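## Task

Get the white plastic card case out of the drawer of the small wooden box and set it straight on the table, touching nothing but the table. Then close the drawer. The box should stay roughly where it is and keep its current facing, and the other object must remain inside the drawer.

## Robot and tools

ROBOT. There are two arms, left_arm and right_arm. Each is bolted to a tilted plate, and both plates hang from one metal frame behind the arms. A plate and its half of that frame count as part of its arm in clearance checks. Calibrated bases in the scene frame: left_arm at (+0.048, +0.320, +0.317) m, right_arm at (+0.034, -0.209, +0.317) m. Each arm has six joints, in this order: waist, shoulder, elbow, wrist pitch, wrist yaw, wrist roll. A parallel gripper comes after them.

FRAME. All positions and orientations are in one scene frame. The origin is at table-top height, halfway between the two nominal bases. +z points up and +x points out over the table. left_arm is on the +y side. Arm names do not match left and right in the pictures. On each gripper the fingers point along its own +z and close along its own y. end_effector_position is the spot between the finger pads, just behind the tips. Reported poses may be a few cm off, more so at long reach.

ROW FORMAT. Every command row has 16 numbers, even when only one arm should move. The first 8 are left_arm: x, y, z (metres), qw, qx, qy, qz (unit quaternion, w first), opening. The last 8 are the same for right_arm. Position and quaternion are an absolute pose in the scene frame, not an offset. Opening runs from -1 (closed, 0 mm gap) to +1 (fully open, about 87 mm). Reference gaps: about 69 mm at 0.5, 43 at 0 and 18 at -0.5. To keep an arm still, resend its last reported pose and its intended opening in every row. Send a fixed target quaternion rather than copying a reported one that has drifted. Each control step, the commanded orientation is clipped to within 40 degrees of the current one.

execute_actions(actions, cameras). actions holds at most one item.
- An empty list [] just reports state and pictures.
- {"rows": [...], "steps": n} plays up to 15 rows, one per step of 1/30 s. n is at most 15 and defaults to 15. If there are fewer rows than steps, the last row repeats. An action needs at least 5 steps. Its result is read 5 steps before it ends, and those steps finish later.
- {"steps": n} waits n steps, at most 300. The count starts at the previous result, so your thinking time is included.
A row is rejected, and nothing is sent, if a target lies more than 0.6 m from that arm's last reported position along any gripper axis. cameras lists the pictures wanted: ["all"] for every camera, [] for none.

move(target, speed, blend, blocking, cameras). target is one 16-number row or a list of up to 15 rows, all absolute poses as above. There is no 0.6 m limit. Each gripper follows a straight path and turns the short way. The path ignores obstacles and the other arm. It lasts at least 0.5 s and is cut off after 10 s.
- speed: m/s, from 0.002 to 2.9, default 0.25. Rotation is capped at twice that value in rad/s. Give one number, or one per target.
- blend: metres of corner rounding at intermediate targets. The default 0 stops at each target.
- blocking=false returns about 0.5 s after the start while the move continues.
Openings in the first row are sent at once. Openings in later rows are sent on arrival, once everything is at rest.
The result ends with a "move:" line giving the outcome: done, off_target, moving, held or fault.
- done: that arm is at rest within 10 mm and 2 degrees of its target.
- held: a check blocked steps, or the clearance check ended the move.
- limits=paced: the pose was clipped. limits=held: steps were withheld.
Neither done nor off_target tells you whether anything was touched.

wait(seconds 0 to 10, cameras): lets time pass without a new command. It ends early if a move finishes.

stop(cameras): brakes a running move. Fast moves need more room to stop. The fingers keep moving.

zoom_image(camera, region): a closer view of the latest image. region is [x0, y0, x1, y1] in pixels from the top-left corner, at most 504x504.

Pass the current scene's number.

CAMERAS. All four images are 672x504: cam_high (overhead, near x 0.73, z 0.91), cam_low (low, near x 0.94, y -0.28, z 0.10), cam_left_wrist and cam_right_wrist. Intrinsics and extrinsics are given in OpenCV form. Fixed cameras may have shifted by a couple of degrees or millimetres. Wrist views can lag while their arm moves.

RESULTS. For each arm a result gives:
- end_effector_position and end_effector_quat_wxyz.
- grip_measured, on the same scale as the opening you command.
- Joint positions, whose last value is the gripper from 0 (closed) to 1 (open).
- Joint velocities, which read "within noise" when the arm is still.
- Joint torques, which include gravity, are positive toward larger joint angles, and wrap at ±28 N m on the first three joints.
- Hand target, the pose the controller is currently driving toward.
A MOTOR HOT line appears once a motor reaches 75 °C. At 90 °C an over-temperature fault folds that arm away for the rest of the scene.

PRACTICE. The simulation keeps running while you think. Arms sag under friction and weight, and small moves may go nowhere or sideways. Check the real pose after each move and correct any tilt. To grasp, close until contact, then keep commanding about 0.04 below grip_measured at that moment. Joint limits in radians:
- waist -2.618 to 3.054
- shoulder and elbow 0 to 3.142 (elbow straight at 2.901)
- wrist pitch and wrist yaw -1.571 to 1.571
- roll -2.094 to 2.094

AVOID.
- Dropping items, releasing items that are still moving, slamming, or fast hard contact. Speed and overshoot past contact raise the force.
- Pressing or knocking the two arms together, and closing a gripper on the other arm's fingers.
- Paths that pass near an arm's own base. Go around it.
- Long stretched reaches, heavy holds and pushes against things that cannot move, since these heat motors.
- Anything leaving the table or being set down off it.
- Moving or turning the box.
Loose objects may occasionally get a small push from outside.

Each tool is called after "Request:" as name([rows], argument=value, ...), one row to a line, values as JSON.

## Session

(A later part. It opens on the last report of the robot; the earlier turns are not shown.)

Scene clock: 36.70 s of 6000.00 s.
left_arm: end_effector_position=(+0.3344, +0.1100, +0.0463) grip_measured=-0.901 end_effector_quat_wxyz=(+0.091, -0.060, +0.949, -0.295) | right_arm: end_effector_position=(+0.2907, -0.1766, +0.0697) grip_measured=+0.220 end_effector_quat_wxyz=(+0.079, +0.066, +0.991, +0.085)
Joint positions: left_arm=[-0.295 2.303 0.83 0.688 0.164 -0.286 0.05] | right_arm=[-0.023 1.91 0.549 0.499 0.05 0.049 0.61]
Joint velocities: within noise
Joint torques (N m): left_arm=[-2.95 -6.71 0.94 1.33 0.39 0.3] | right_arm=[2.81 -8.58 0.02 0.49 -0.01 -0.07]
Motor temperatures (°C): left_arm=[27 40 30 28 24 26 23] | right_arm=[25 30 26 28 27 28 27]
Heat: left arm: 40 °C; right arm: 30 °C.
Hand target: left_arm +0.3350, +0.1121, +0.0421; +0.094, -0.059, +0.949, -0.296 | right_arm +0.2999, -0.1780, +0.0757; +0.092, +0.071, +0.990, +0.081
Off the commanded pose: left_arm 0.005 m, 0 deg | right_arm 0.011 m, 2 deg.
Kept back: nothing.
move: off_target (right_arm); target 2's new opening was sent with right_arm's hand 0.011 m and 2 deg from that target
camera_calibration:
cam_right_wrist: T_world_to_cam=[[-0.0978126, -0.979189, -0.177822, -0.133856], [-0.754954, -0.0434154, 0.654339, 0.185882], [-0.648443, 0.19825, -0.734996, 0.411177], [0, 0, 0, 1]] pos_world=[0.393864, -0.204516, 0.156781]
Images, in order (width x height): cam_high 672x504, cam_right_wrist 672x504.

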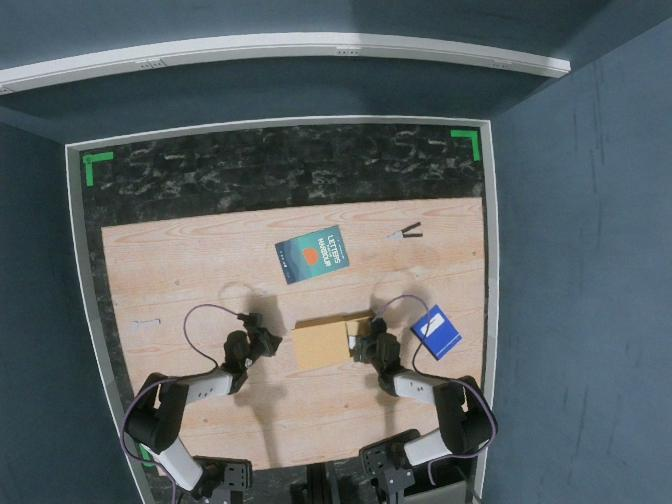

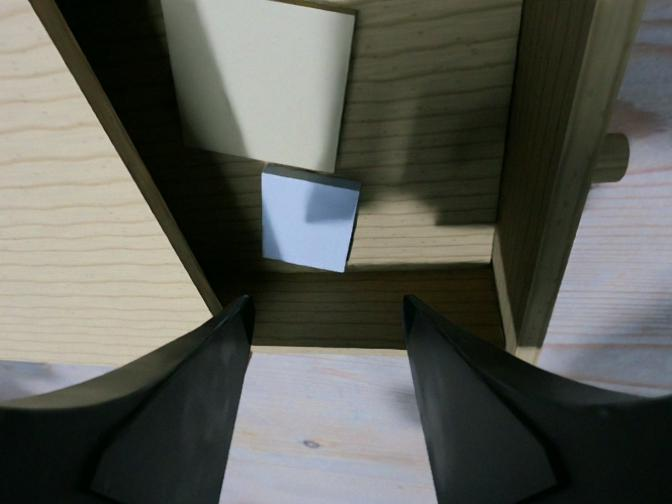

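Request:
move([
  [0.335,0.112,0.042,0.0936,-0.0594,0.9486,-0.2965,-0.9,0.331,-0.203,0.050,0.0922,0.0708,0.9899,0.0811,-0.95],
  [0.335,0.112,0.042,0.0936,-0.0594,0.9486,-0.2965,-0.9,0.332,-0.202,0.008,0.0922,0.0708,0.9899,0.0811,-0.95],
  [0.335,0.112,0.042,0.0936,-0.0594,0.9486,-0.2965,-0.9,0.332,-0.147,0.008,0.0922,0.0708,0.9899,0.0811,-0.95],
], speed=[0.2,0.12,0.1], blend=[0.01,0.0,0], cameras=["cam_right_wrist"])

Scene clock: 44.50 s of 6000.00 s.
left_arm: end_effector_position=(+0.3344, +0.1100, +0.0463) grip_measured=-0.901 end_effector_quat_wxyz=(+0.091, -0.060, +0.949, -0.295) | right_arm: end_effector_position=(+0.3276, -0.1679, +0.0214) grip_measured=-0.950 end_effector_quat_wxyz=(+0.081, +0.061, +0.994, +0.048)
Joint positions: left_arm=[-0.295 2.303 0.83 0.688 0.164 -0.286 0.05] | right_arm=[0.02 2.136 0.791 0.484 0.152 0.065 0.025]
Joint velocities: within noise
Joint torques (N m): left_arm=[-2.99 -6.69 0.94 1.34 0.39 0.31] | right_arm=[4.27 -1.92 2.89 1.1 -0.64 0.17]
Motor temperatures (°C): left_arm=[27 40 30 28 24 26 23] | right_arm=[25 31 26 28 27 28 27]
Heat: left arm: 40 °C; right arm: 31 °C.
Hand target: left_arm +0.3350, +0.1121, +0.0421; +0.094, -0.059, +0.949, -0.296 | right_arm +0.3310, -0.1477, +0.0106; +0.090, +0.070, +0.990, +0.081
Off the commanded pose: left_arm 0.005 m, 0 deg | right_arm 0.025 m, 4 deg.
Kept back: nothing.
move: off_target (right_arm)
camera_calibration:
cam_right_wrist: T_world_to_cam=[[-0.0933985, -0.990287, -0.102993, -0.135242], [-0.754382, 0.00287865, 0.65643, 0.253292], [-0.649758, 0.139005, -0.747323, 0.388615], [0, 0, 0, 1]] pos_world=[0.430953, -0.188677, 0.110224]
Images, in order (width x height): cam_right_wrist 672x504.

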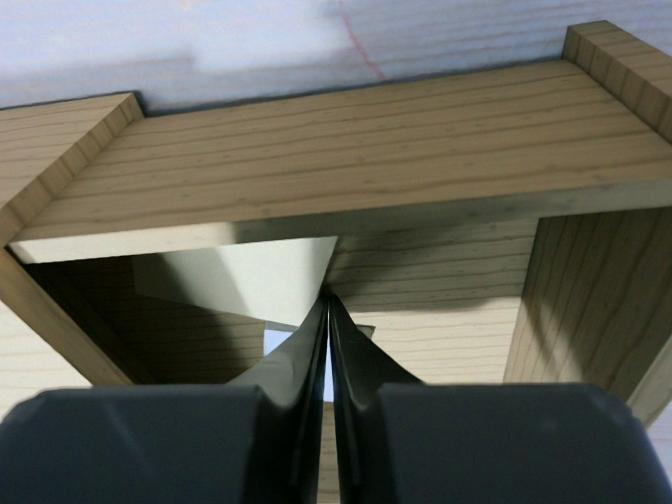

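Request:
move([
  [0.335,0.112,0.042,0.0936,-0.0594,0.9486,-0.2965,-0.9,0.325,-0.176,0.090,0.0922,0.0708,0.9899,0.0811,-0.95],
  [0.335,0.112,0.042,0.0936,-0.0594,0.9486,-0.2965,-0.9,0.302,-0.168,0.098,0.0377,0.7613,0.6425,-0.0771,0.27],
], speed=[0.2,0.55], blend=[0.03,0.0], cameras=["cam_right_wrist","cam_high"])

Request:
zoom_image(camera="cam_high", region=[280, 300, 380, 380])

Scene clock: 48.17 s of 6000.00 s.
left_arm: end_effector_position=(+0.3344, +0.1100, +0.0463) grip_measured=-0.901 end_effector_quat_wxyz=(+0.092, -0.060, +0.949, -0.295) | right_arm: end_effector_position=(+0.2920, -0.1670, +0.0920) grip_measured=+0.270 end_effector_quat_wxyz=(+0.024, +0.759, +0.645, -0.083)
Joint positions: left_arm=[-0.295 2.303 0.83 0.689 0.164 -0.286 0.05] | right_arm=[0.105 1.817 0.608 0.049 0.425 1.822 0.635]
Joint velocities: within noise
Joint torques (N m): left_arm=[-2.95 -6.76 0.92 1.35 0.39 0.31] | right_arm=[3.58 -7.84 1.43 -0.23 0.31 -0.01]
Motor temperatures (°C): left_arm=[27 41 30 28 24 26 23] | right_arm=[25 31 26 28 27 28 27]
Heat: left arm: 41 °C; right arm: 31 °C.
Hand target: left_arm +0.3351, +0.1121, +0.0421; +0.094, -0.060, +0.949, -0.296 | right_arm +0.3020, -0.1679, +0.0978; +0.038, +0.762, +0.642, -0.077
Off the commanded pose: left_arm 0.005 m, 0 deg | right_arm 0.012 m, 2 deg.
Kept back: nothing.
move: off_target (right_arm); target 2's new opening was sent with right_arm's hand 0.012 m and 2 deg from that target
camera_calibration:
cam_right_wrist: T_world_to_cam=[[-0.98674, 0.145622, 0.07168, 0.304067], [0.15641, 0.735171, 0.65959, 0.0360485], [0.0433535, 0.662055, -0.7482, 0.303187], [0, 0, 0, 1]] pos_world=[0.281253, -0.271507, 0.181272]
Images, in order (width x height): cam_high 672x504, cam_right_wrist 672x504.

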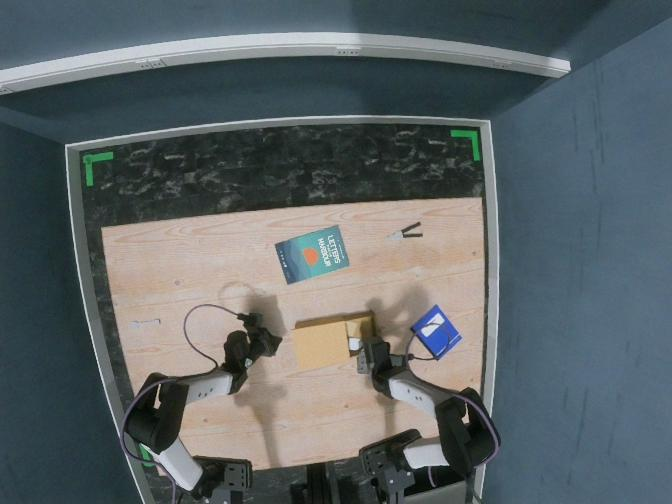

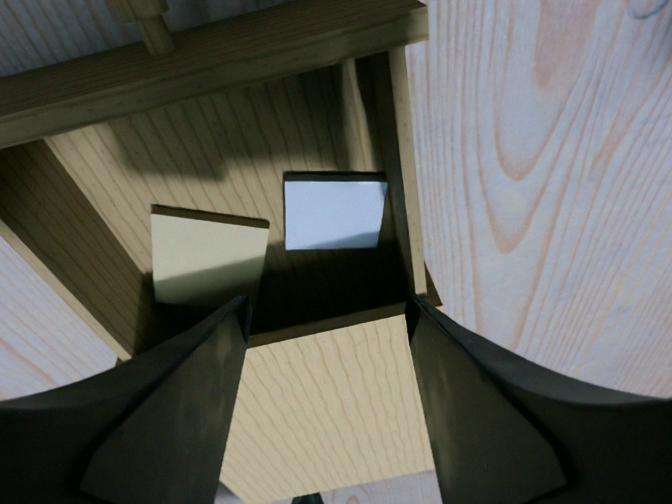

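Scaled by 5.040 from the camera's 672x504 image, which has a finer 960x720 frame.

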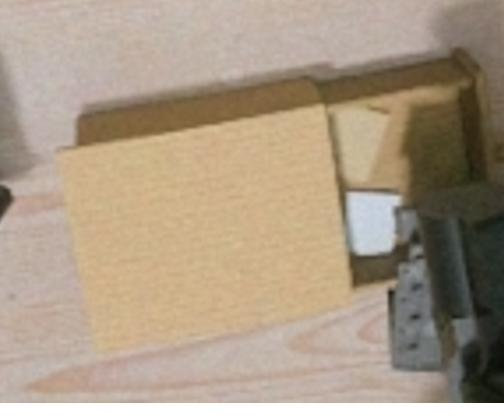

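Request:
move(target=[0.335,0.112,0.042,0.0936,-0.0594,0.9486,-0.2965,-0.9,0.298,-0.168,0.045,0.0377,0.7613,0.6425,-0.0771,0.2], speed=0.15, cameras=["cam_right_wrist"])

Scene clock: 52.90 s of 6000.00 s.
left_arm: end_effector_position=(+0.3344, +0.1100, +0.0463) grip_measured=-0.901 end_effector_quat_wxyz=(+0.092, -0.060, +0.949, -0.295) | right_arm: end_effector_position=(+0.2983, -0.1663, +0.0490) grip_measured=+0.200 end_effector_quat_wxyz=(+0.037, +0.762, +0.642, -0.077)
Joint positions: left_arm=[-0.295 2.303 0.83 0.689 0.164 -0.286 0.05] | right_arm=[0.072 2.022 0.671 0.231 0.425 1.789 0.6]
Joint velocities: within noise
Joint torques (N m): left_arm=[-2.97 -6.76 0.95 1.34 0.39 0.32] | right_arm=[1.73 -4.64 0.38 0.08 0.11 -0.27]
Motor temperatures (°C): left_arm=[26 41 30 28 24 26 23] | right_arm=[25 32 26 28 27 28 27]
Heat: left arm: 41 °C; right arm: 32 °C.
Hand target: left_arm +0.3351, +0.1121, +0.0421; +0.094, -0.060, +0.949, -0.296 | right_arm +0.2980, -0.1681, +0.0451; +0.038, +0.761, +0.642, -0.077
Off the commanded pose: left_arm 0.005 m, 0 deg | right_arm 0.004 m, 0 deg.
Kept back: nothing.
move: done
camera_calibration:
cam_right_wrist: T_world_to_cam=[[-0.987267, 0.152817, 0.0441636, 0.315967], [0.144223, 0.742806, 0.653788, 0.0682055], [0.0671048, 0.651833, -0.755388, 0.261877], [0, 0, 0, 1]] pos_world=[0.284534, -0.269649, 0.139272]
Images, in order (width x height): cam_right_wrist 672x504.

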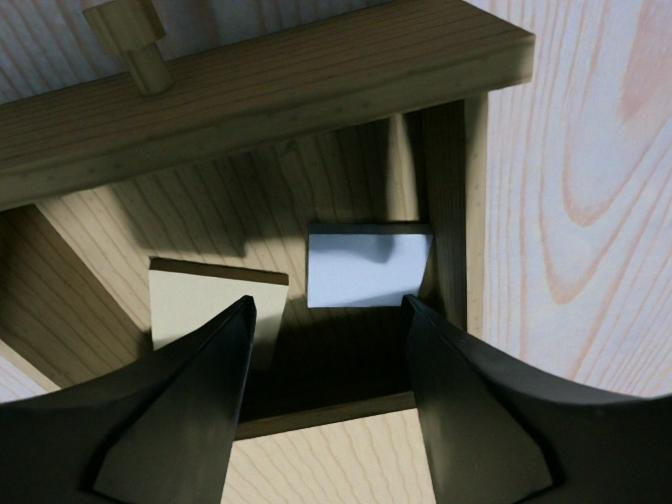

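Request:
move(target=[0.335,0.112,0.042,0.0936,-0.0594,0.9486,-0.2965,-0.9,0.283,-0.168,0.035,0.0265,0.7599,0.6431,-0.0904,0.2], speed=0.12, cameras=["cam_right_wrist"])

Scene clock: 54.80 s of 6000.00 s.
left_arm: end_effector_position=(+0.3344, +0.1100, +0.0463) grip_measured=-0.901 end_effector_quat_wxyz=(+0.092, -0.060, +0.949, -0.295) | right_arm: end_effector_position=(+0.2869, -0.1660, +0.0392) grip_measured=+0.200 end_effector_quat_wxyz=(+0.030, +0.761, +0.642, -0.086)
Joint positions: left_arm=[-0.295 2.303 0.83 0.689 0.164 -0.286 0.05] | right_arm=[0.064 2.071 0.671 0.259 0.42 1.788 0.6]
Joint velocities: within noise
Joint torques (N m): left_arm=[-2.99 -6.74 0.96 1.34 0.39 0.31] | right_arm=[1.63 -4.63 -0.1 -0.01 0.13 -0.26]
Motor temperatures (°C): left_arm=[26 41 30 28 24 26 23] | right_arm=[25 32 26 28 27 28 27]
Heat: left arm: 41 °C; right arm: 32 °C.
Hand target: left_arm +0.3351, +0.1121, +0.0421; +0.094, -0.060, +0.949, -0.296 | right_arm +0.2831, -0.1679, +0.0352; +0.027, +0.760, +0.643, -0.090
Off the commanded pose: left_arm 0.005 m, 0 deg | right_arm 0.006 m, 1 deg.
Kept back: nothing.
move: done
camera_calibration:
cam_right_wrist: T_world_to_cam=[[-0.985899, 0.153213, 0.0672981, 0.303923], [0.159803, 0.742646, 0.650338, 0.0715985], [0.0496617, 0.651922, -0.756658, 0.260018], [0, 0, 0, 1]] pos_world=[0.275283, -0.269249, 0.129728]
Images, in order (width x height): cam_right_wrist 672x504.

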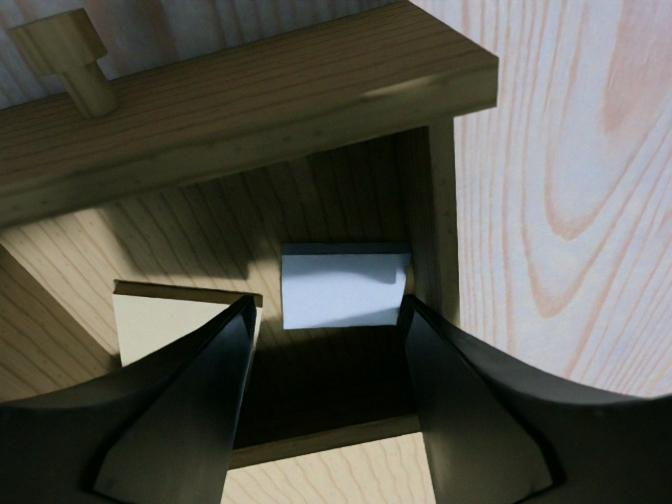

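Request:
zoom_image(camera="cam_right_wrist", region=[350, 210, 480, 340])

Scaled by 3.877 from the camera's 672x504 image, which has a finer 960x720 frame.

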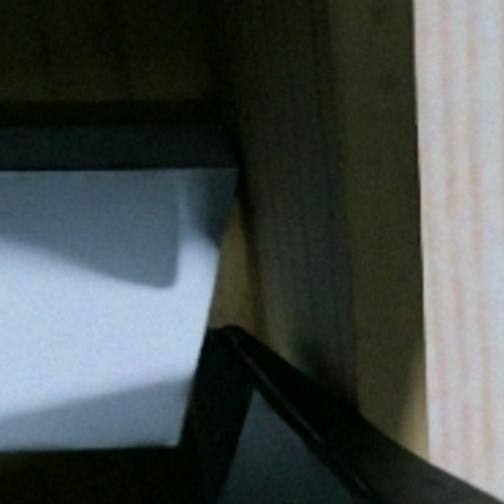

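Request:
move(target=[0.335,0.112,0.042,0.0936,-0.0594,0.9486,-0.2965,-0.9,0.276,-0.167,0.027,0.0265,0.7599,0.6431,-0.0904,0.2], speed=0.1, cameras=["cam_right_wrist"])

Request:
zoom_image(camera="cam_right_wrist", region=[220, 210, 460, 390])

Scene clock: 56.73 s of 6000.00 s.
left_arm: end_effector_position=(+0.3344, +0.1100, +0.0463) grip_measured=-0.901 end_effector_quat_wxyz=(+0.092, -0.060, +0.949, -0.295) | right_arm: end_effector_position=(+0.2868, -0.1645, +0.0311) grip_measured=+0.200 end_effector_quat_wxyz=(+0.035, +0.764, +0.639, -0.079)
Joint positions: left_arm=[-0.295 2.303 0.83 0.689 0.164 -0.286 0.05] | right_arm=[0.06 2.112 0.671 0.319 0.418 1.788 0.6]
Joint velocities: within noise
Joint torques (N m): left_arm=[-2.97 -6.74 0.98 1.33 0.39 0.3] | right_arm=[1.72 -4.3 -1.13 -0.04 0.12 -0.28]
Motor temperatures (°C): left_arm=[26 41 30 28 24 26 23] | right_arm=[25 31 26 28 27 28 27]
Heat: left arm: 41 °C; right arm: 31 °C.
Hand target: left_arm +0.3351, +0.1121, +0.0421; +0.094, -0.060, +0.949, -0.296 | right_arm +0.2761, -0.1669, +0.0274; +0.027, +0.760, +0.643, -0.090
Off the commanded pose: left_arm 0.005 m, 0 deg | right_arm 0.012 m, 2 deg.
Kept back: nothing.
move: off_target (right_arm)
camera_calibration:
cam_right_wrist: T_world_to_cam=[[-0.985774, 0.160551, 0.0497315, 0.30584], [0.153646, 0.740833, 0.653881, 0.0771743], [0.0681386, 0.652219, -0.754962, 0.247746], [0, 0, 0, 1]] pos_world=[0.272751, -0.267861, 0.121366]
Images, in order (width x height): cam_right_wrist 672x504.

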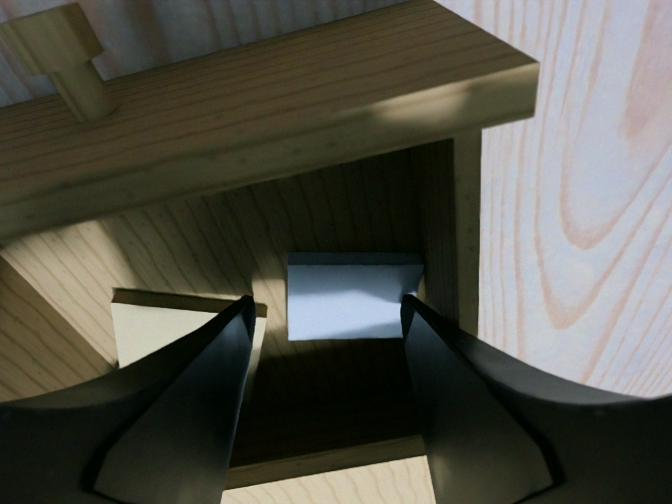

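Scaled by 2.100 from the camera's 672x504 image, which has a finer 960x720 frame.

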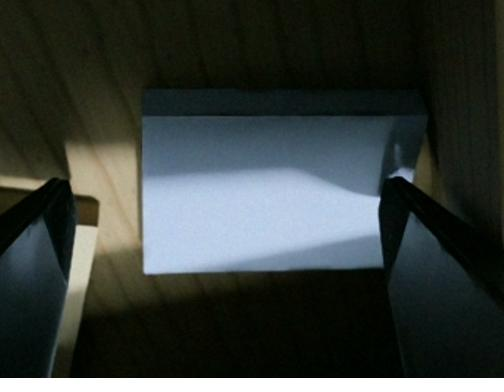

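Request:
move(target=[0.335,0.112,0.042,0.0936,-0.0594,0.9486,-0.2965,-0.9,0.268,-0.168,0.029,0.0208,0.7591,0.6433,-0.097,0.2], speed=0.1, cameras=["cam_right_wrist"])

Request:
zoom_image(camera="cam_right_wrist", region=[220, 210, 460, 390])

Scene clock: 57.77 s of 6000.00 s.
left_arm: end_effector_position=(+0.3344, +0.1100, +0.0463) grip_measured=-0.901 end_effector_quat_wxyz=(+0.092, -0.060, +0.949, -0.295) | right_arm: end_effector_position=(+0.2840, -0.1641, +0.0314) grip_measured=+0.200 end_effector_quat_wxyz=(+0.032, +0.764, +0.640, -0.080)
Joint positions: left_arm=[-0.295 2.303 0.83 0.689 0.164 -0.286 0.05] | right_arm=[0.06 2.112 0.665 0.32 0.415 1.787 0.6]
Joint velocities: within noise
Joint torques (N m): left_arm=[-2.95 -6.74 0.95 1.35 0.39 0.31] | right_arm=[1.44 -4.85 -2.4 -0.11 0.14 -0.23]
Motor temperatures (°C): left_arm=[26 41 30 28 24 26 23] | right_arm=[25 31 26 28 27 28 27]
Heat: left arm: 41 °C; right arm: 31 °C.
Hand target: left_arm +0.3351, +0.1121, +0.0421; +0.094, -0.060, +0.949, -0.296 | right_arm +0.2681, -0.1678, +0.0294; +0.021, +0.759, +0.643, -0.097
Off the commanded pose: left_arm 0.005 m, 0 deg | right_arm 0.017 m, 2 deg.
Kept back: nothing.
move: off_target (right_arm)
camera_calibration:
cam_right_wrist: T_world_to_cam=[[-0.985789, 0.158647, 0.0552315, 0.302442], [0.155665, 0.739099, 0.655363, 0.0761029], [0.0631496, 0.654647, -0.753292, 0.249634], [0, 0, 0, 1]] pos_world=[0.270533, -0.267651, 0.121468]
Images, in order (width x height): cam_right_wrist 672x504.

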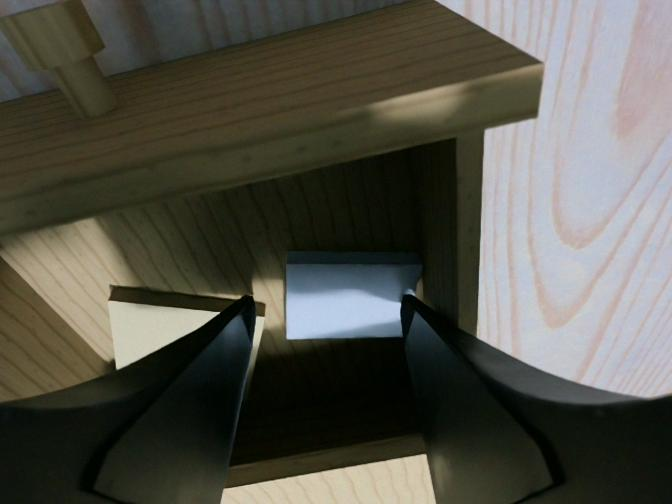

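Scaled by 2.100 from the camera's 672x504 image, which has a finer 960x720 frame.

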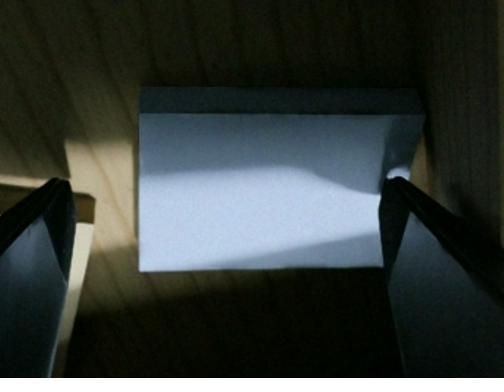

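Request:
move([
  [0.335,0.112,0.042,0.0936,-0.0594,0.9486,-0.2965,-0.9,0.284,-0.168,0.095,0.0265,0.7599,0.6431,-0.0904,0.2],
  [0.335,0.112,0.042,0.0936,-0.0594,0.9486,-0.2965,-0.9,0.286,-0.190,0.085,0.0719,0.0471,0.9951,0.0491,-0.97],
], speed=[0.3,0.8], blend=[0.03,0], cameras=["cam_right_wrist"])

Scene clock: 74.93 s of 6000.00 s.
left_arm: end_effector_position=(+0.3344, +0.1100, +0.0463) grip_measured=-0.901 end_effector_quat_wxyz=(+0.092, -0.060, +0.949, -0.295) | right_arm: end_effector_position=(+0.2785, -0.1876, +0.0834) grip_measured=-0.969 end_effector_quat_wxyz=(+0.057, +0.045, +0.996, +0.047)
Joint positions: left_arm=[-0.295 2.303 0.83 0.689 0.164 -0.286 0.05] | right_arm=[0.002 1.832 0.527 0.396 0.141 0.028 0.015]
Joint velocities: within noise
Joint torques (N m): left_arm=[-2.97 -6.74 0.88 1.35 0.39 0.31] | right_arm=[1.2 -6.86 0.13 0.63 -0.15 -0.24]
Motor temperatures (°C): left_arm=[26 42 30 29 24 26 23] | right_arm=[25 31 26 28 27 28 27]
Heat: left arm: 42 °C; right arm: 31 °C.
Hand target: left_arm +0.3351, +0.1121, +0.0421; +0.094, -0.060, +0.949, -0.296 | right_arm +0.2860, -0.1900, +0.0851; +0.072, +0.047, +0.995, +0.049
Off the commanded pose: left_arm 0.005 m, 0 deg | right_arm 0.008 m, 2 deg.
Kept back: nothing.
move: done
camera_calibration:
cam_right_wrist: T_world_to_cam=[[-0.0638461, -0.993127, -0.0980963, -0.162107], [-0.722672, -0.0217796, 0.690848, 0.159207], [-0.688236, 0.114999, -0.716314, 0.409443], [0, 0, 0, 1]] pos_world=[0.386498, -0.204611, 0.167399]
Images, in order (width x height): cam_right_wrist 672x504.

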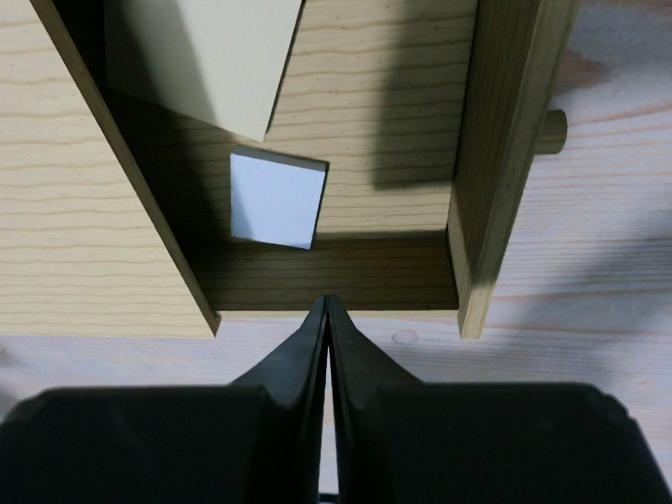

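Request:
move([
  [0.335,0.112,0.042,0.0936,-0.0594,0.9486,-0.2965,-0.9,0.297,-0.192,0.060,0.0719,0.0471,0.9951,0.0491,-0.97],
  [0.335,0.112,0.042,0.0936,-0.0594,0.9486,-0.2965,-0.9,0.299,-0.193,0.006,0.0719,0.0471,0.9951,0.0491,-0.97],
  [0.335,0.112,0.042,0.0936,-0.0594,0.9486,-0.2965,-0.9,0.299,-0.164,0.006,0.0719,0.0471,0.9951,0.0491,-0.97],
], speed=[0.2,0.15,0.1], blend=[0.01,0,0], cameras=["cam_right_wrist"])

Scene clock: 77.17 s of 6000.00 s.
left_arm: end_effector_position=(+0.3344, +0.1100, +0.0463) grip_measured=-0.901 end_effector_quat_wxyz=(+0.092, -0.060, +0.949, -0.295) | right_arm: end_effector_position=(+0.2913, -0.1884, +0.0193) grip_measured=-0.970 end_effector_quat_wxyz=(+0.055, +0.034, +0.998, +0.004)
Joint positions: left_arm=[-0.295 2.303 0.83 0.689 0.164 -0.286 0.05] | right_arm=[0.004 2.15 0.71 0.528 0.226 0.002 0.015]
Joint velocities: within noise
Joint torques (N m): left_arm=[-2.96 -6.75 0.92 1.34 0.38 0.31] | right_arm=[4.18 -2.02 2.48 0.98 -0.83 0.21]
Motor temperatures (°C): left_arm=[26 42 30 29 24 26 23] | right_arm=[25 31 26 28 27 28 27]
Heat: left arm: 42 °C; right arm: 31 °C.
Hand target: left_arm +0.3351, +0.1121, +0.0421; +0.094, -0.060, +0.949, -0.296 | right_arm +0.2982, -0.1648, +0.0093; +0.069, +0.046, +0.995, +0.048
Off the commanded pose: left_arm 0.005 m, 0 deg | right_arm 0.029 m, 6 deg.
Kept back: nothing.
move: off_target (right_arm)
camera_calibration:
cam_right_wrist: T_world_to_cam=[[-0.0456765, -0.998894, -0.0111484, -0.176401], [-0.718289, 0.0250853, 0.695293, 0.22019], [-0.694244, 0.0397663, -0.71864, 0.360032], [0, 0, 0, 1]] pos_world=[0.400053, -0.196046, 0.10367]
Images, in order (width x height): cam_right_wrist 672x504.

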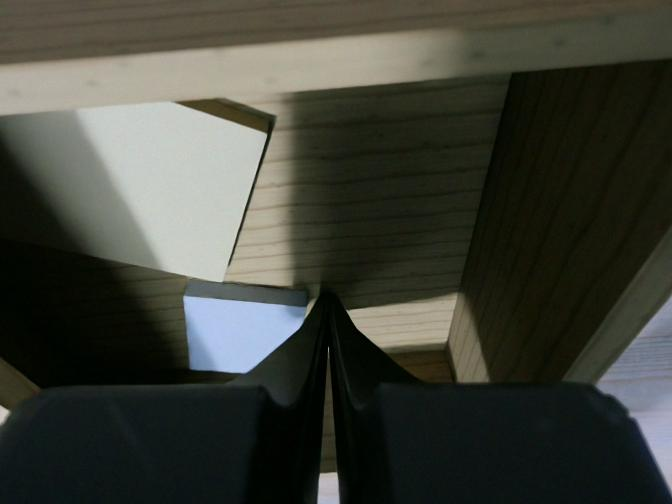

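Request:
move([
  [0.335,0.112,0.042,0.0936,-0.0594,0.9486,-0.2965,-0.9,0.290,-0.190,0.020,0.0719,0.0471,0.9951,0.0491,-0.97],
  [0.335,0.112,0.042,0.0936,-0.0594,0.9486,-0.2965,-0.9,0.290,-0.155,0.016,0.0719,0.0471,0.9951,0.0491,-0.97],
], speed=[0.15,0.1], cameras=["cam_right_wrist"])

Scene clock: 78.73 s of 6000.00 s.
left_arm: end_effector_position=(+0.3344, +0.1100, +0.0464) grip_measured=-0.901 end_effector_quat_wxyz=(+0.092, -0.060, +0.949, -0.295) | right_arm: end_effector_position=(+0.2876, -0.1608, +0.0213) grip_measured=-0.970 end_effector_quat_wxyz=(+0.065, +0.040, +0.996, +0.044)
Joint positions: left_arm=[-0.295 2.303 0.83 0.689 0.164 -0.286 0.05] | right_arm=[0.047 2.166 0.682 0.586 0.174 0.05 0.015]
Joint velocities: within noise
Joint torques (N m): left_arm=[-2.96 -6.72 0.94 1.34 0.38 0.3] | right_arm=[3.63 -4.08 0.64 0.78 -0.11 0.01]
Motor temperatures (°C): left_arm=[26 42 30 29 24 26 23] | right_arm=[25 31 26 28 27 28 27]
Heat: left arm: 42 °C; right arm: 31 °C.
Hand target: left_arm +0.3350, +0.1120, +0.0421; +0.094, -0.060, +0.949, -0.296 | right_arm +0.2900, -0.1551, +0.0164; +0.072, +0.047, +0.995, +0.049
Off the commanded pose: left_arm 0.005 m, 0 deg | right_arm 0.008 m, 1 deg.
Kept back: nothing.
move: done
camera_calibration:
cam_right_wrist: T_world_to_cam=[[-0.0531301, -0.994366, -0.0917301, -0.144482], [-0.73416, -0.0233713, 0.678574, 0.212613], [-0.676894, 0.103397, -0.728782, 0.363272], [0, 0, 0, 1]] pos_world=[0.394312, -0.176261, 0.107219]
Images, in order (width x height): cam_right_wrist 672x504.

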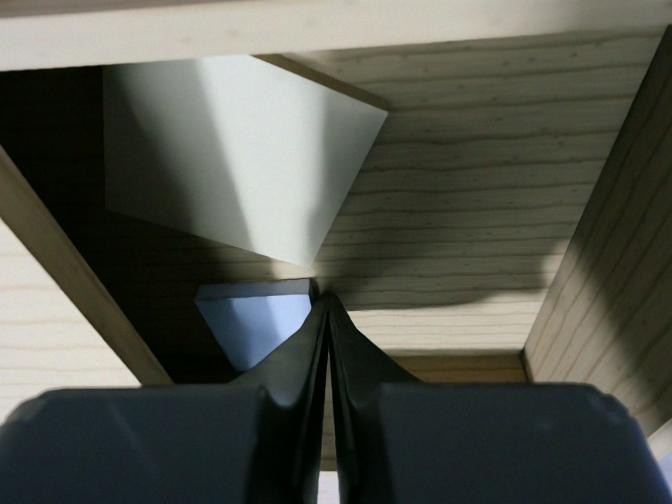

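Request:
move([
  [0.335,0.112,0.042,0.0936,-0.0594,0.9486,-0.2965,-0.9,0.291,-0.172,0.018,0.0719,0.0471,0.9951,0.0491,-0.97],
  [0.335,0.112,0.042,0.0936,-0.0594,0.9486,-0.2965,-0.9,0.310,-0.172,0.017,0.0719,0.0471,0.9951,0.0491,-0.97],
  [0.335,0.112,0.042,0.0936,-0.0594,0.9486,-0.2965,-0.9,0.309,-0.146,0.016,0.0719,0.0471,0.9951,0.0491,-0.97],
  [0.335,0.112,0.042,0.0936,-0.0594,0.9486,-0.2965,-0.9,0.286,-0.150,0.016,0.0719,0.0471,0.9951,0.0491,-0.97],
  [0.335,0.112,0.042,0.0936,-0.0594,0.9486,-0.2965,-0.9,0.274,-0.180,0.016,0.0719,0.0471,0.9951,0.0491,-0.97],
  [0.335,0.112,0.042,0.0936,-0.0594,0.9486,-0.2965,-0.9,0.266,-0.205,0.016,0.0719,0.0471,0.9951,0.0491,-0.97],
], speed=[0.12,0.12,0.1,0.08,0.08,0.08], cameras=["cam_right_wrist"])

Scene clock: 85.33 s of 6000.00 s.
left_arm: end_effector_position=(+0.3344, +0.1100, +0.0464) grip_measured=-0.901 end_effector_quat_wxyz=(+0.092, -0.060, +0.949, -0.295) | right_arm: end_effector_position=(+0.2691, -0.1836, +0.0199) grip_measured=-0.970 end_effector_quat_wxyz=(+0.074, +0.051, +0.992, +0.089)
Joint positions: left_arm=[-0.295 2.303 0.83 0.689 0.164 -0.286 0.05] | right_arm=[-0.095 2.171 0.592 0.706 -0.006 -0.035 0.015]
Joint velocities: within noise
Joint torques (N m): left_arm=[-3 -6.76 0.91 1.34 0.39 0.31] | right_arm=[-0.38 -6.02 -1.47 0.5 0.52 -0.47]
Motor temperatures (°C): left_arm=[26 42 29 29 24 26 23] | right_arm=[25 31 26 28 27 28 27]
Heat: left arm: 42 °C; right arm: 31 °C.
Hand target: left_arm +0.3350, +0.1120, +0.0421; +0.094, -0.060, +0.949, -0.296 | right_arm +0.2657, -0.2045, +0.0168; +0.071, +0.047, +0.995, +0.050
Off the commanded pose: left_arm 0.005 m, 0 deg | right_arm 0.022 m, 5 deg.
Kept back: nothing.
move: off_target (right_arm)
camera_calibration:
cam_right_wrist: T_world_to_cam=[[-0.0674612, -0.98068, -0.18362, -0.160085], [-0.749675, -0.0716167, 0.65792, 0.195233], [-0.658359, 0.182039, -0.73036, 0.361543], [0, 0, 0, 1]] pos_world=[0.373587, -0.208825, 0.106214]
Images, in order (width x height): cam_right_wrist 672x504.

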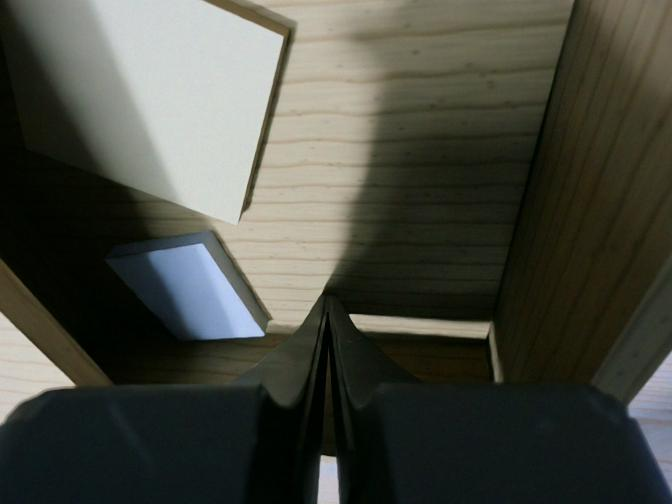

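Request:
move([
  [0.335,0.112,0.042,0.0936,-0.0594,0.9486,-0.2965,-0.9,0.307,-0.178,0.020,0.0695,0.0061,0.9938,0.087,-0.97],
  [0.335,0.112,0.042,0.0936,-0.0594,0.9486,-0.2965,-0.9,0.309,-0.138,0.017,0.0687,0.0121,0.9824,0.1732,-0.97],
  [0.335,0.112,0.042,0.0936,-0.0594,0.9486,-0.2965,-0.9,0.334,-0.138,0.016,0.0687,0.0121,0.9824,0.1732,-0.97],
], speed=[0.15,0.12,0.12], cameras=["cam_right_wrist"])

Scene clock: 90.43 s of 6000.00 s.
left_arm: end_effector_position=(+0.3344, +0.1100, +0.0464) grip_measured=-0.901 end_effector_quat_wxyz=(+0.092, -0.060, +0.949, -0.295) | right_arm: end_effector_position=(+0.3213, -0.1393, +0.0232) grip_measured=-0.970 end_effector_quat_wxyz=(+0.048, +0.012, +0.983, +0.178)
Joint positions: left_arm=[-0.295 2.303 0.83 0.689 0.164 -0.286 0.05] | right_arm=[-0.028 2.157 0.854 0.36 -0.143 -0.045 0.015]
Joint velocities: within noise
Joint torques (N m): left_arm=[-2.97 -6.75 0.94 1.33 0.39 0.3] | right_arm=[3.37 -5.12 2.62 0.81 -0.12 -0.17]
Motor temperatures (°C): left_arm=[26 42 29 29 24 26 23] | right_arm=[25 31 26 28 27 28 27]
Heat: left arm: 42 °C; right arm: 31 °C.
Hand target: left_arm +0.3350, +0.1120, +0.0421; +0.094, -0.059, +0.949, -0.296 | right_arm +0.3337, -0.1382, +0.0169; +0.068, +0.012, +0.982, +0.173
Off the commanded pose: left_arm 0.005 m, 0 deg | right_arm 0.015 m, 2 deg.
Kept back: nothing.
move: off_target (right_arm)
camera_calibration:
cam_right_wrist: T_world_to_cam=[[0.0135528, -0.936416, -0.350631, -0.128463], [-0.710516, -0.255751, 0.65556, 0.197169], [-0.703551, 0.240244, -0.668804, 0.411495], [0, 0, 0, 1]] pos_world=[0.43134, -0.168728, 0.100911]
Images, in order (width x height): cam_right_wrist 672x504.

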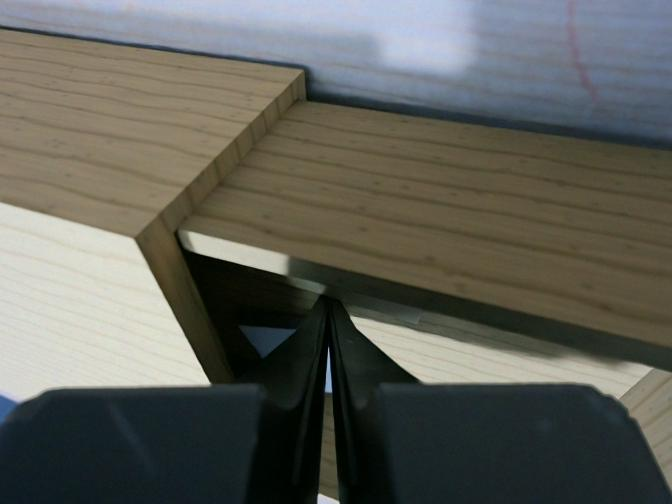

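Request:
move([
  [0.335,0.112,0.042,0.0936,-0.0594,0.9486,-0.2965,-0.9,0.295,-0.140,0.016,0.0687,0.0121,0.9824,0.1732,-0.97],
  [0.335,0.112,0.042,0.0936,-0.0594,0.9486,-0.2965,-0.9,0.290,-0.160,0.016,0.0687,0.0121,0.9824,0.1732,-0.97],
  [0.335,0.112,0.042,0.0936,-0.0594,0.9486,-0.2965,-0.9,0.282,-0.182,0.016,0.0695,0.0061,0.9938,0.087,-0.97],
  [0.335,0.112,0.042,0.0936,-0.0594,0.9486,-0.2965,-0.9,0.270,-0.202,0.016,0.0697,0.003,0.9966,0.0435,-0.97],
], speed=[0.12,0.1,0.1,0.1], cameras=["cam_right_wrist"])

Scene clock: 93.17 s of 6000.00 s.
left_arm: end_effector_position=(+0.3344, +0.1100, +0.0464) grip_measured=-0.901 end_effector_quat_wxyz=(+0.092, -0.060, +0.949, -0.295) | right_arm: end_effector_position=(+0.2721, -0.1822, +0.0203) grip_measured=-0.970 end_effector_quat_wxyz=(+0.071, +0.005, +0.994, +0.084)
Joint positions: left_arm=[-0.295 2.303 0.83 0.689 0.164 -0.286 0.05] | right_arm=[-0.072 2.162 0.614 0.661 0.013 -0.108 0.015]
Joint velocities: within noise
Joint torques (N m): left_arm=[-2.99 -6.75 0.92 1.33 0.4 0.32] | right_arm=[0.24 -5.6 -1.39 0.59 0.56 -0.39]
Motor temperatures (°C): left_arm=[26 42 29 29 24 26 23] | right_arm=[25 31 26 28 27 28 27]
Heat: left arm: 42 °C; right arm: 31 °C.
Hand target: left_arm +0.3350, +0.1120, +0.0421; +0.094, -0.059, +0.949, -0.296 | right_arm +0.2698, -0.2016, +0.0168; +0.069, +0.003, +0.997, +0.044
Off the commanded pose: left_arm 0.005 m, 0 deg | right_arm 0.020 m, 5 deg.
Kept back: nothing.
move: off_target (right_arm)
camera_calibration:
cam_right_wrist: T_world_to_cam=[[0.0221153, -0.985692, -0.167102, -0.183991], [-0.740437, -0.128456, 0.659737, 0.18432], [-0.671762, 0.109138, -0.732683, 0.353947], [0, 0, 0, 1]] pos_world=[0.378315, -0.19631, 0.106983]
Images, in order (width x height): cam_right_wrist 672x504.

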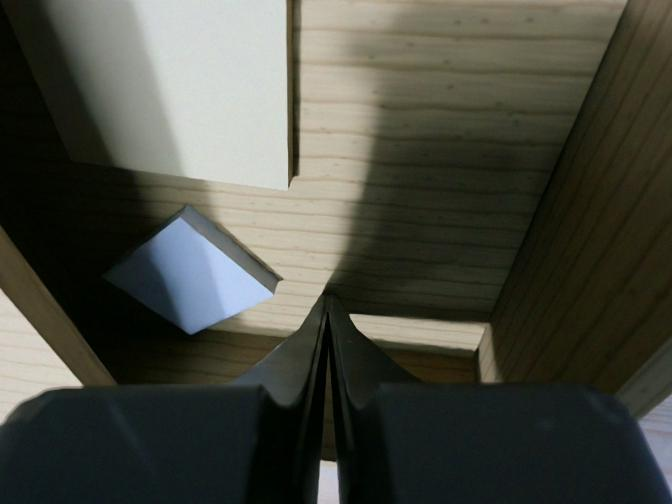

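Request:
move([
  [0.335,0.112,0.042,0.0936,-0.0594,0.9486,-0.2965,-0.9,0.318,-0.180,0.019,0.0695,0.0061,0.9938,0.087,-0.97],
  [0.335,0.112,0.042,0.0936,-0.0594,0.9486,-0.2965,-0.9,0.321,-0.127,0.016,0.068,0.0157,0.972,0.2244,-0.97],
  [0.335,0.112,0.042,0.0936,-0.0594,0.9486,-0.2965,-0.9,0.297,-0.138,0.016,0.068,0.0157,0.972,0.2244,-0.97],
  [0.335,0.112,0.042,0.0936,-0.0594,0.9486,-0.2965,-0.9,0.291,-0.166,0.016,0.0687,0.0121,0.9824,0.1732,-0.97],
], speed=[0.18,0.15,0.1,0.1], cameras=["cam_right_wrist"])

Scene clock: 97.10 s of 6000.00 s.
left_arm: end_effector_position=(+0.3344, +0.1100, +0.0464) grip_measured=-0.901 end_effector_quat_wxyz=(+0.092, -0.060, +0.949, -0.295) | right_arm: end_effector_position=(+0.2968, -0.1425, +0.0222) grip_measured=-0.970 end_effector_quat_wxyz=(+0.074, +0.018, +0.972, +0.222)
Joint positions: left_arm=[-0.295 2.303 0.83 0.689 0.164 -0.286 0.05] | right_arm=[-0.099 2.186 0.73 0.551 -0.28 -0.086 0.015]
Joint velocities: within noise
Joint torques (N m): left_arm=[-2.96 -6.72 0.94 1.33 0.38 0.31] | right_arm=[0.12 -7.23 -1.73 0.3 0.55 -0.58]
Motor temperatures (°C): left_arm=[26 42 29 29 24 26 23] | right_arm=[25 31 26 28 27 28 27]
Heat: left arm: 42 °C; right arm: 31 °C.
Hand target: left_arm +0.3350, +0.1120, +0.0421; +0.094, -0.059, +0.949, -0.296 | right_arm +0.2906, -0.1655, +0.0169; +0.068, +0.012, +0.982, +0.175
Off the commanded pose: left_arm 0.005 m, 0 deg | right_arm 0.025 m, 6 deg.
Kept back: nothing.
move: off_target (right_arm)
camera_calibration:
cam_right_wrist: T_world_to_cam=[[0.0178259, -0.900977, -0.4335, -0.125759], [-0.748069, -0.299686, 0.592099, 0.185849], [-0.663381, 0.313734, -0.679335, 0.3931], [0, 0, 0, 1]] pos_world=[0.402045, -0.180938, 0.102489]
Images, in order (width x height): cam_right_wrist 672x504.

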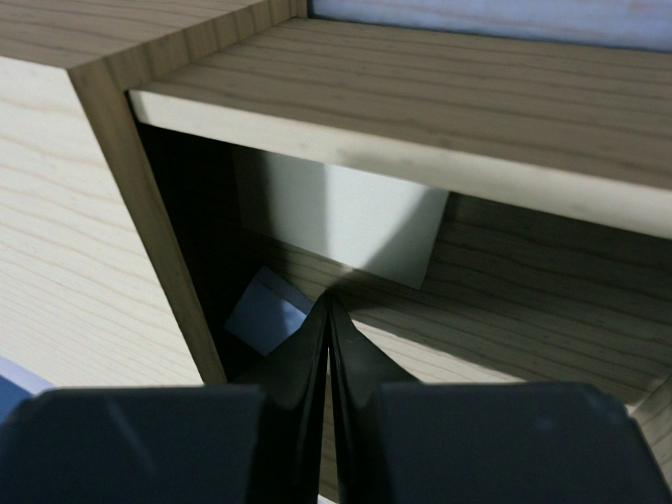

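Request:
move([
  [0.335,0.112,0.042,0.0936,-0.0594,0.9486,-0.2965,-0.9,0.289,-0.172,0.017,0.0695,0.0061,0.9938,0.087,-0.97],
  [0.335,0.112,0.042,0.0936,-0.0594,0.9486,-0.2965,-0.9,0.285,-0.185,0.017,0.0697,0.003,0.9966,0.0435,-0.97],
], speed=[0.15,0.15], cameras=["cam_right_wrist"])

Scene clock: 99.03 s of 6000.00 s.
left_arm: end_effector_position=(+0.3344, +0.1100, +0.0464) grip_measured=-0.901 end_effector_quat_wxyz=(+0.092, -0.060, +0.949, -0.295) | right_arm: end_effector_position=(+0.2797, -0.1610, +0.0208) grip_measured=-0.970 end_effector_quat_wxyz=(+0.061, +0.000, +0.993, +0.100)
Joint positions: left_arm=[-0.295 2.303 0.83 0.689 0.164 -0.286 0.05] | right_arm=[-0.014 2.166 0.664 0.592 0.018 -0.07 0.015]
Joint velocities: within noise
Joint torques (N m): left_arm=[-2.96 -6.79 0.94 1.33 0.4 0.31] | right_arm=[1.2 -6.67 -0.87 0.62 0.89 -0.34]
Motor temperatures (°C): left_arm=[26 42 29 29 24 26 23] | right_arm=[25 31 26 28 27 28 27]
Heat: left arm: 42 °C; right arm: 31 °C.
Hand target: left_arm +0.3350, +0.1120, +0.0421; +0.094, -0.059, +0.949, -0.296 | right_arm +0.2846, -0.1845, +0.0182; +0.069, +0.004, +0.997, +0.045
Off the commanded pose: left_arm 0.005 m, 0 deg | right_arm 0.025 m, 7 deg.
Kept back: nothing.
move: off_target (right_arm)
camera_calibration:
cam_right_wrist: T_world_to_cam=[[0.0337725, -0.97959, -0.198146, -0.164866], [-0.726668, -0.160183, 0.668053, 0.18319], [-0.686158, 0.121425, -0.717247, 0.362851], [0, 0, 0, 1]] pos_world=[0.387659, -0.176216, 0.105206]
Images, in order (width x height): cam_right_wrist 672x504.

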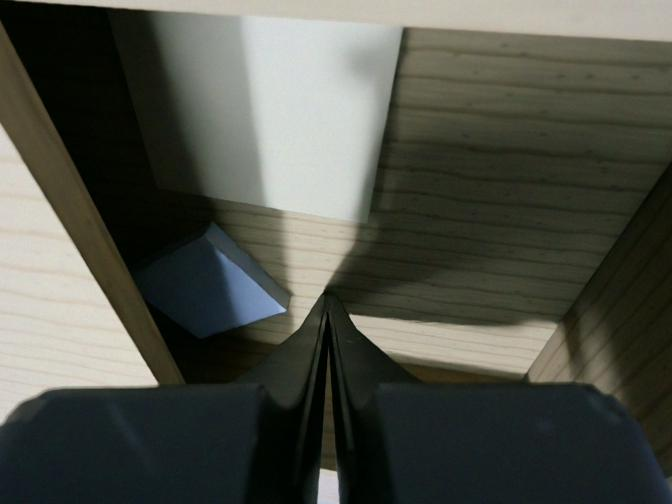

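Request:
move([
  [0.335,0.112,0.042,0.0936,-0.0594,0.9486,-0.2965,-0.9,0.320,-0.187,0.070,0.0681,-0.0318,0.9961,0.0459,-0.97],
  [0.335,0.112,0.042,0.0936,-0.0594,0.9486,-0.2965,-0.9,0.328,-0.187,0.066,0.0681,-0.0318,0.9961,0.0459,1.0],
], speed=[0.25,0.2], cameras=["cam_high","cam_right_wrist"])

Scene clock: 102.47 s of 6000.00 s.
left_arm: end_effector_position=(+0.3344, +0.1100, +0.0464) grip_measured=-0.901 end_effector_quat_wxyz=(+0.092, -0.060, +0.949, -0.295) | right_arm: end_effector_position=(+0.3204, -0.1869, +0.0622) grip_measured=+1.000 end_effector_quat_wxyz=(+0.059, -0.026, +0.997, +0.050)
Joint positions: left_arm=[-0.295 2.303 0.83 0.689 0.164 -0.286 0.05] | right_arm=[0.005 1.941 0.73 0.298 0.128 -0.111 1]
Joint velocities: within noise
Joint torques (N m): left_arm=[-3 -6.75 0.96 1.33 0.37 0.3] | right_arm=[3.34 -7.86 1.76 0.37 0.06 -0.24]
Motor temperatures (°C): left_arm=[26 43 29 29 24 26 23] | right_arm=[25 32 26 28 27 28 27]
Heat: left arm: 43 °C; right arm: 32 °C.
Hand target: left_arm +0.3350, +0.1120, +0.0421; +0.094, -0.059, +0.949, -0.296 | right_arm +0.3279, -0.1870, +0.0660; +0.068, -0.032, +0.996, +0.046
Off the commanded pose: left_arm 0.005 m, 0 deg | right_arm 0.008 m, 1 deg.
Kept back: nothing.
move: done
camera_calibration:
cam_right_wrist: T_world_to_cam=[[0.0774944, -0.992383, -0.0957609, -0.206155], [-0.720217, -0.122139, 0.682913, 0.185106], [-0.689407, 0.0160466, -0.724196, 0.40542], [0, 0, 0, 1]] pos_world=[0.428792, -0.188481, 0.147451]
Images, in order (width x height): cam_high 672x504, cam_right_wrist 672x504.

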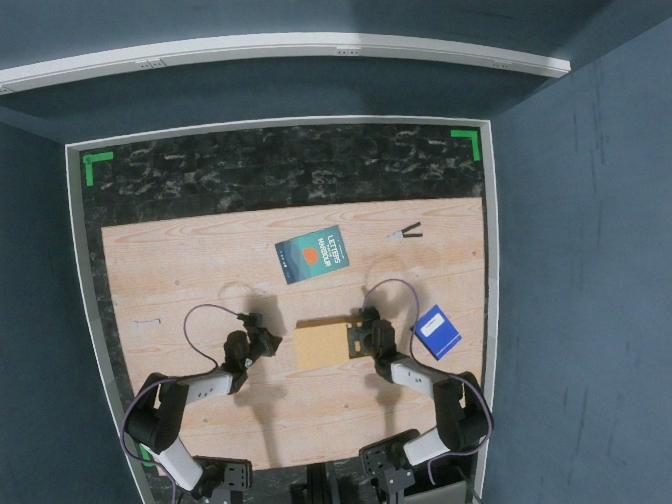

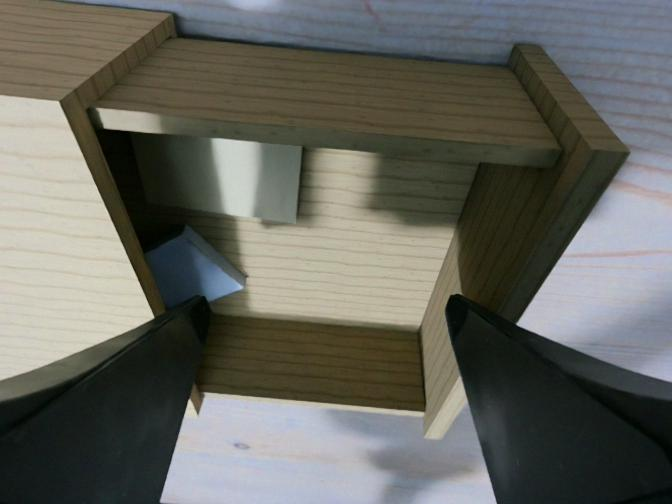

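Request:
execute_actions([
  {"rows":[[0.335,0.112,0.042,0.0936,-0.0594,0.9486,-0.2965,-0.9,0.328,-0.155,0.066,0.0681,-0.0318,0.9961,0.0459,1.0],[0.335,0.112,0.042,0.0936,-0.0594,0.9486,-0.2965,-0.9,0.328,-0.150,0.066,0.0681,-0.0318,0.9961,0.0459,1.0],[0.335,0.112,0.042,0.0936,-0.0594,0.9486,-0.2965,-0.9,0.328,-0.150,0.066,0.0681,-0.0318,0.9961,0.0459,1.0],[0.335,0.112,0.042,0.0936,-0.0594,0.9486,-0.2965,-0.9,0.328,-0.150,0.066,0.0681,-0.0318,0.9961,0.0459,1.0],[0.335,0.112,0.042,0.0936,-0.0594,0.9486,-0.2965,-0.9,0.328,-0.152,0.066,0.0681,-0.0318,0.9961,0.0459,1.0],[0.335,0.112,0.042,0.0936,-0.0594,0.9486,-0.2965,-0.9,0.328,-0.155,0.066,0.0681,-0.0318,0.9961,0.0459,1.0],[0.335,0.112,0.042,0.0936,-0.0594,0.9486,-0.2965,-0.9,0.328,-0.159,0.066,0.0681,-0.0318,0.9961,0.0459,1.0],[0.335,0.112,0.042,0.0936,-0.0594,0.9486,-0.2965,-0.9,0.328,-0.163,0.066,0.0681,-0.0318,0.9961,0.0459,1.0],[0.335,0.112,0.042,0.0936,-0.0594,0.9486,-0.2965,-0.9,0.328,-0.168,0.066,0.0681,-0.0318,0.9961,0.0459,1.0],[0.335,0.112,0.042,0.0936,-0.0594,0.9486,-0.2965,-0.9,0.328,-0.173,0.066,0.0681,-0.0318,0.9961,0.0459,1.0],[0.335,0.112,0.042,0.0936,-0.0594,0.9486,-0.2965,-0.9,0.328,-0.178,0.066,0.0681,-0.0318,0.9961,0.0459,1.0],[0.335,0.112,0.042,0.0936,-0.0594,0.9486,-0.2965,-0.9,0.328,-0.183,0.066,0.0681,-0.0318,0.9961,0.0459,1.0],[0.335,0.112,0.042,0.0936,-0.0594,0.9486,-0.2965,-0.9,0.328,-0.188,0.066,0.0681,-0.0318,0.9961,0.0459,1.0],[0.335,0.112,0.042,0.0936,-0.0594,0.9486,-0.2965,-0.9,0.328,-0.193,0.066,0.0681,-0.0318,0.9961,0.0459,1.0],[0.335,0.112,0.042,0.0936,-0.0594,0.9486,-0.2965,-0.9,0.328,-0.197,0.066,0.0681,-0.0318,0.9961,0.0459,1.0]],"steps":15},
], cameras=["cam_right_wrist"])

Scene clock: 103.30 s of 6000.00 s.
left_arm: end_effector_position=(+0.3344, +0.1100, +0.0464) grip_measured=-0.901 end_effector_quat_wxyz=(+0.092, -0.060, +0.949, -0.295) | right_arm: end_effector_position=(+0.3282, -0.1599, +0.0682) grip_measured=+1.000 end_effector_quat_wxyz=(+0.070, -0.039, +0.996, +0.049)
Joint positions: left_arm=[-0.295 2.303 0.83 0.689 0.164 -0.286 0.05] | right_arm=[0.099 1.947 0.745 0.298 0.184 -0.067 1]
Joint velocities: left_arm=[within noise] | right_arm=[-0.33 0.007 -0.007 0.037 -0.11 -0.051 0]
Joint torques (N m): left_arm=[-3.03 -6.76 0.91 1.34 0.38 0.31] | right_arm=[1.21 -7.32 1.06 0.42 -0.14 -0.22]
Motor temperatures (°C): left_arm=[26 43 29 29 24 26 23] | right_arm=[25 32 26 28 27 28 27]
Heat: left arm: 43 °C; right arm: 32 °C.
Steps of this call (1-15: nothing new was sent; 16-25: this action's first 10). Readings (end_effector_position of left_arm | right_arm):
16: (+0.3344, +0.1100, +0.0464) | (+0.3211, -0.1847, +0.0629)
17: (+0.3344, +0.1100, +0.0464) | (+0.3220, -0.1796, +0.0642)
19: (+0.3344, +0.1100, +0.0464) | (+0.3252, -0.1651, +0.0677)
23: (+0.3344, +0.1100, +0.0464) | (+0.3284, -0.1539, +0.0698)
25: the state above
camera_calibration:
cam_right_wrist: T_world_to_cam=[[0.105234, -0.990241, -0.0913737, -0.18843], [-0.732884, -0.139333, 0.665934, 0.192579], [-0.672166, -0.00311283, -0.740394, 0.407098], [0, 0, 0, 1]] pos_world=[0.434604, -0.158491, 0.155951]
Images, in order (width x height): cam_right_wrist 672x504.

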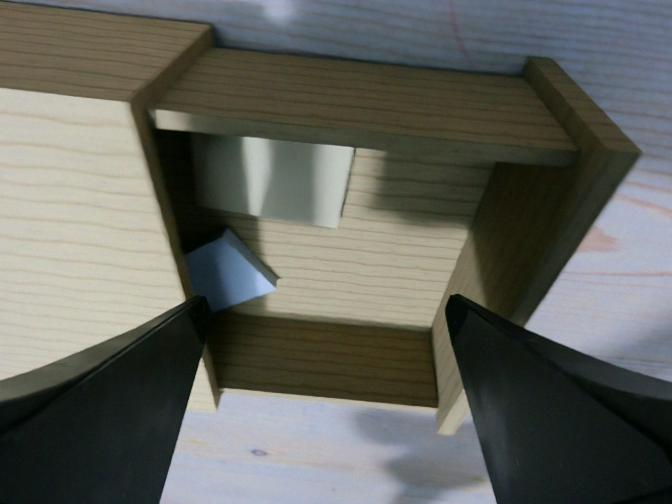

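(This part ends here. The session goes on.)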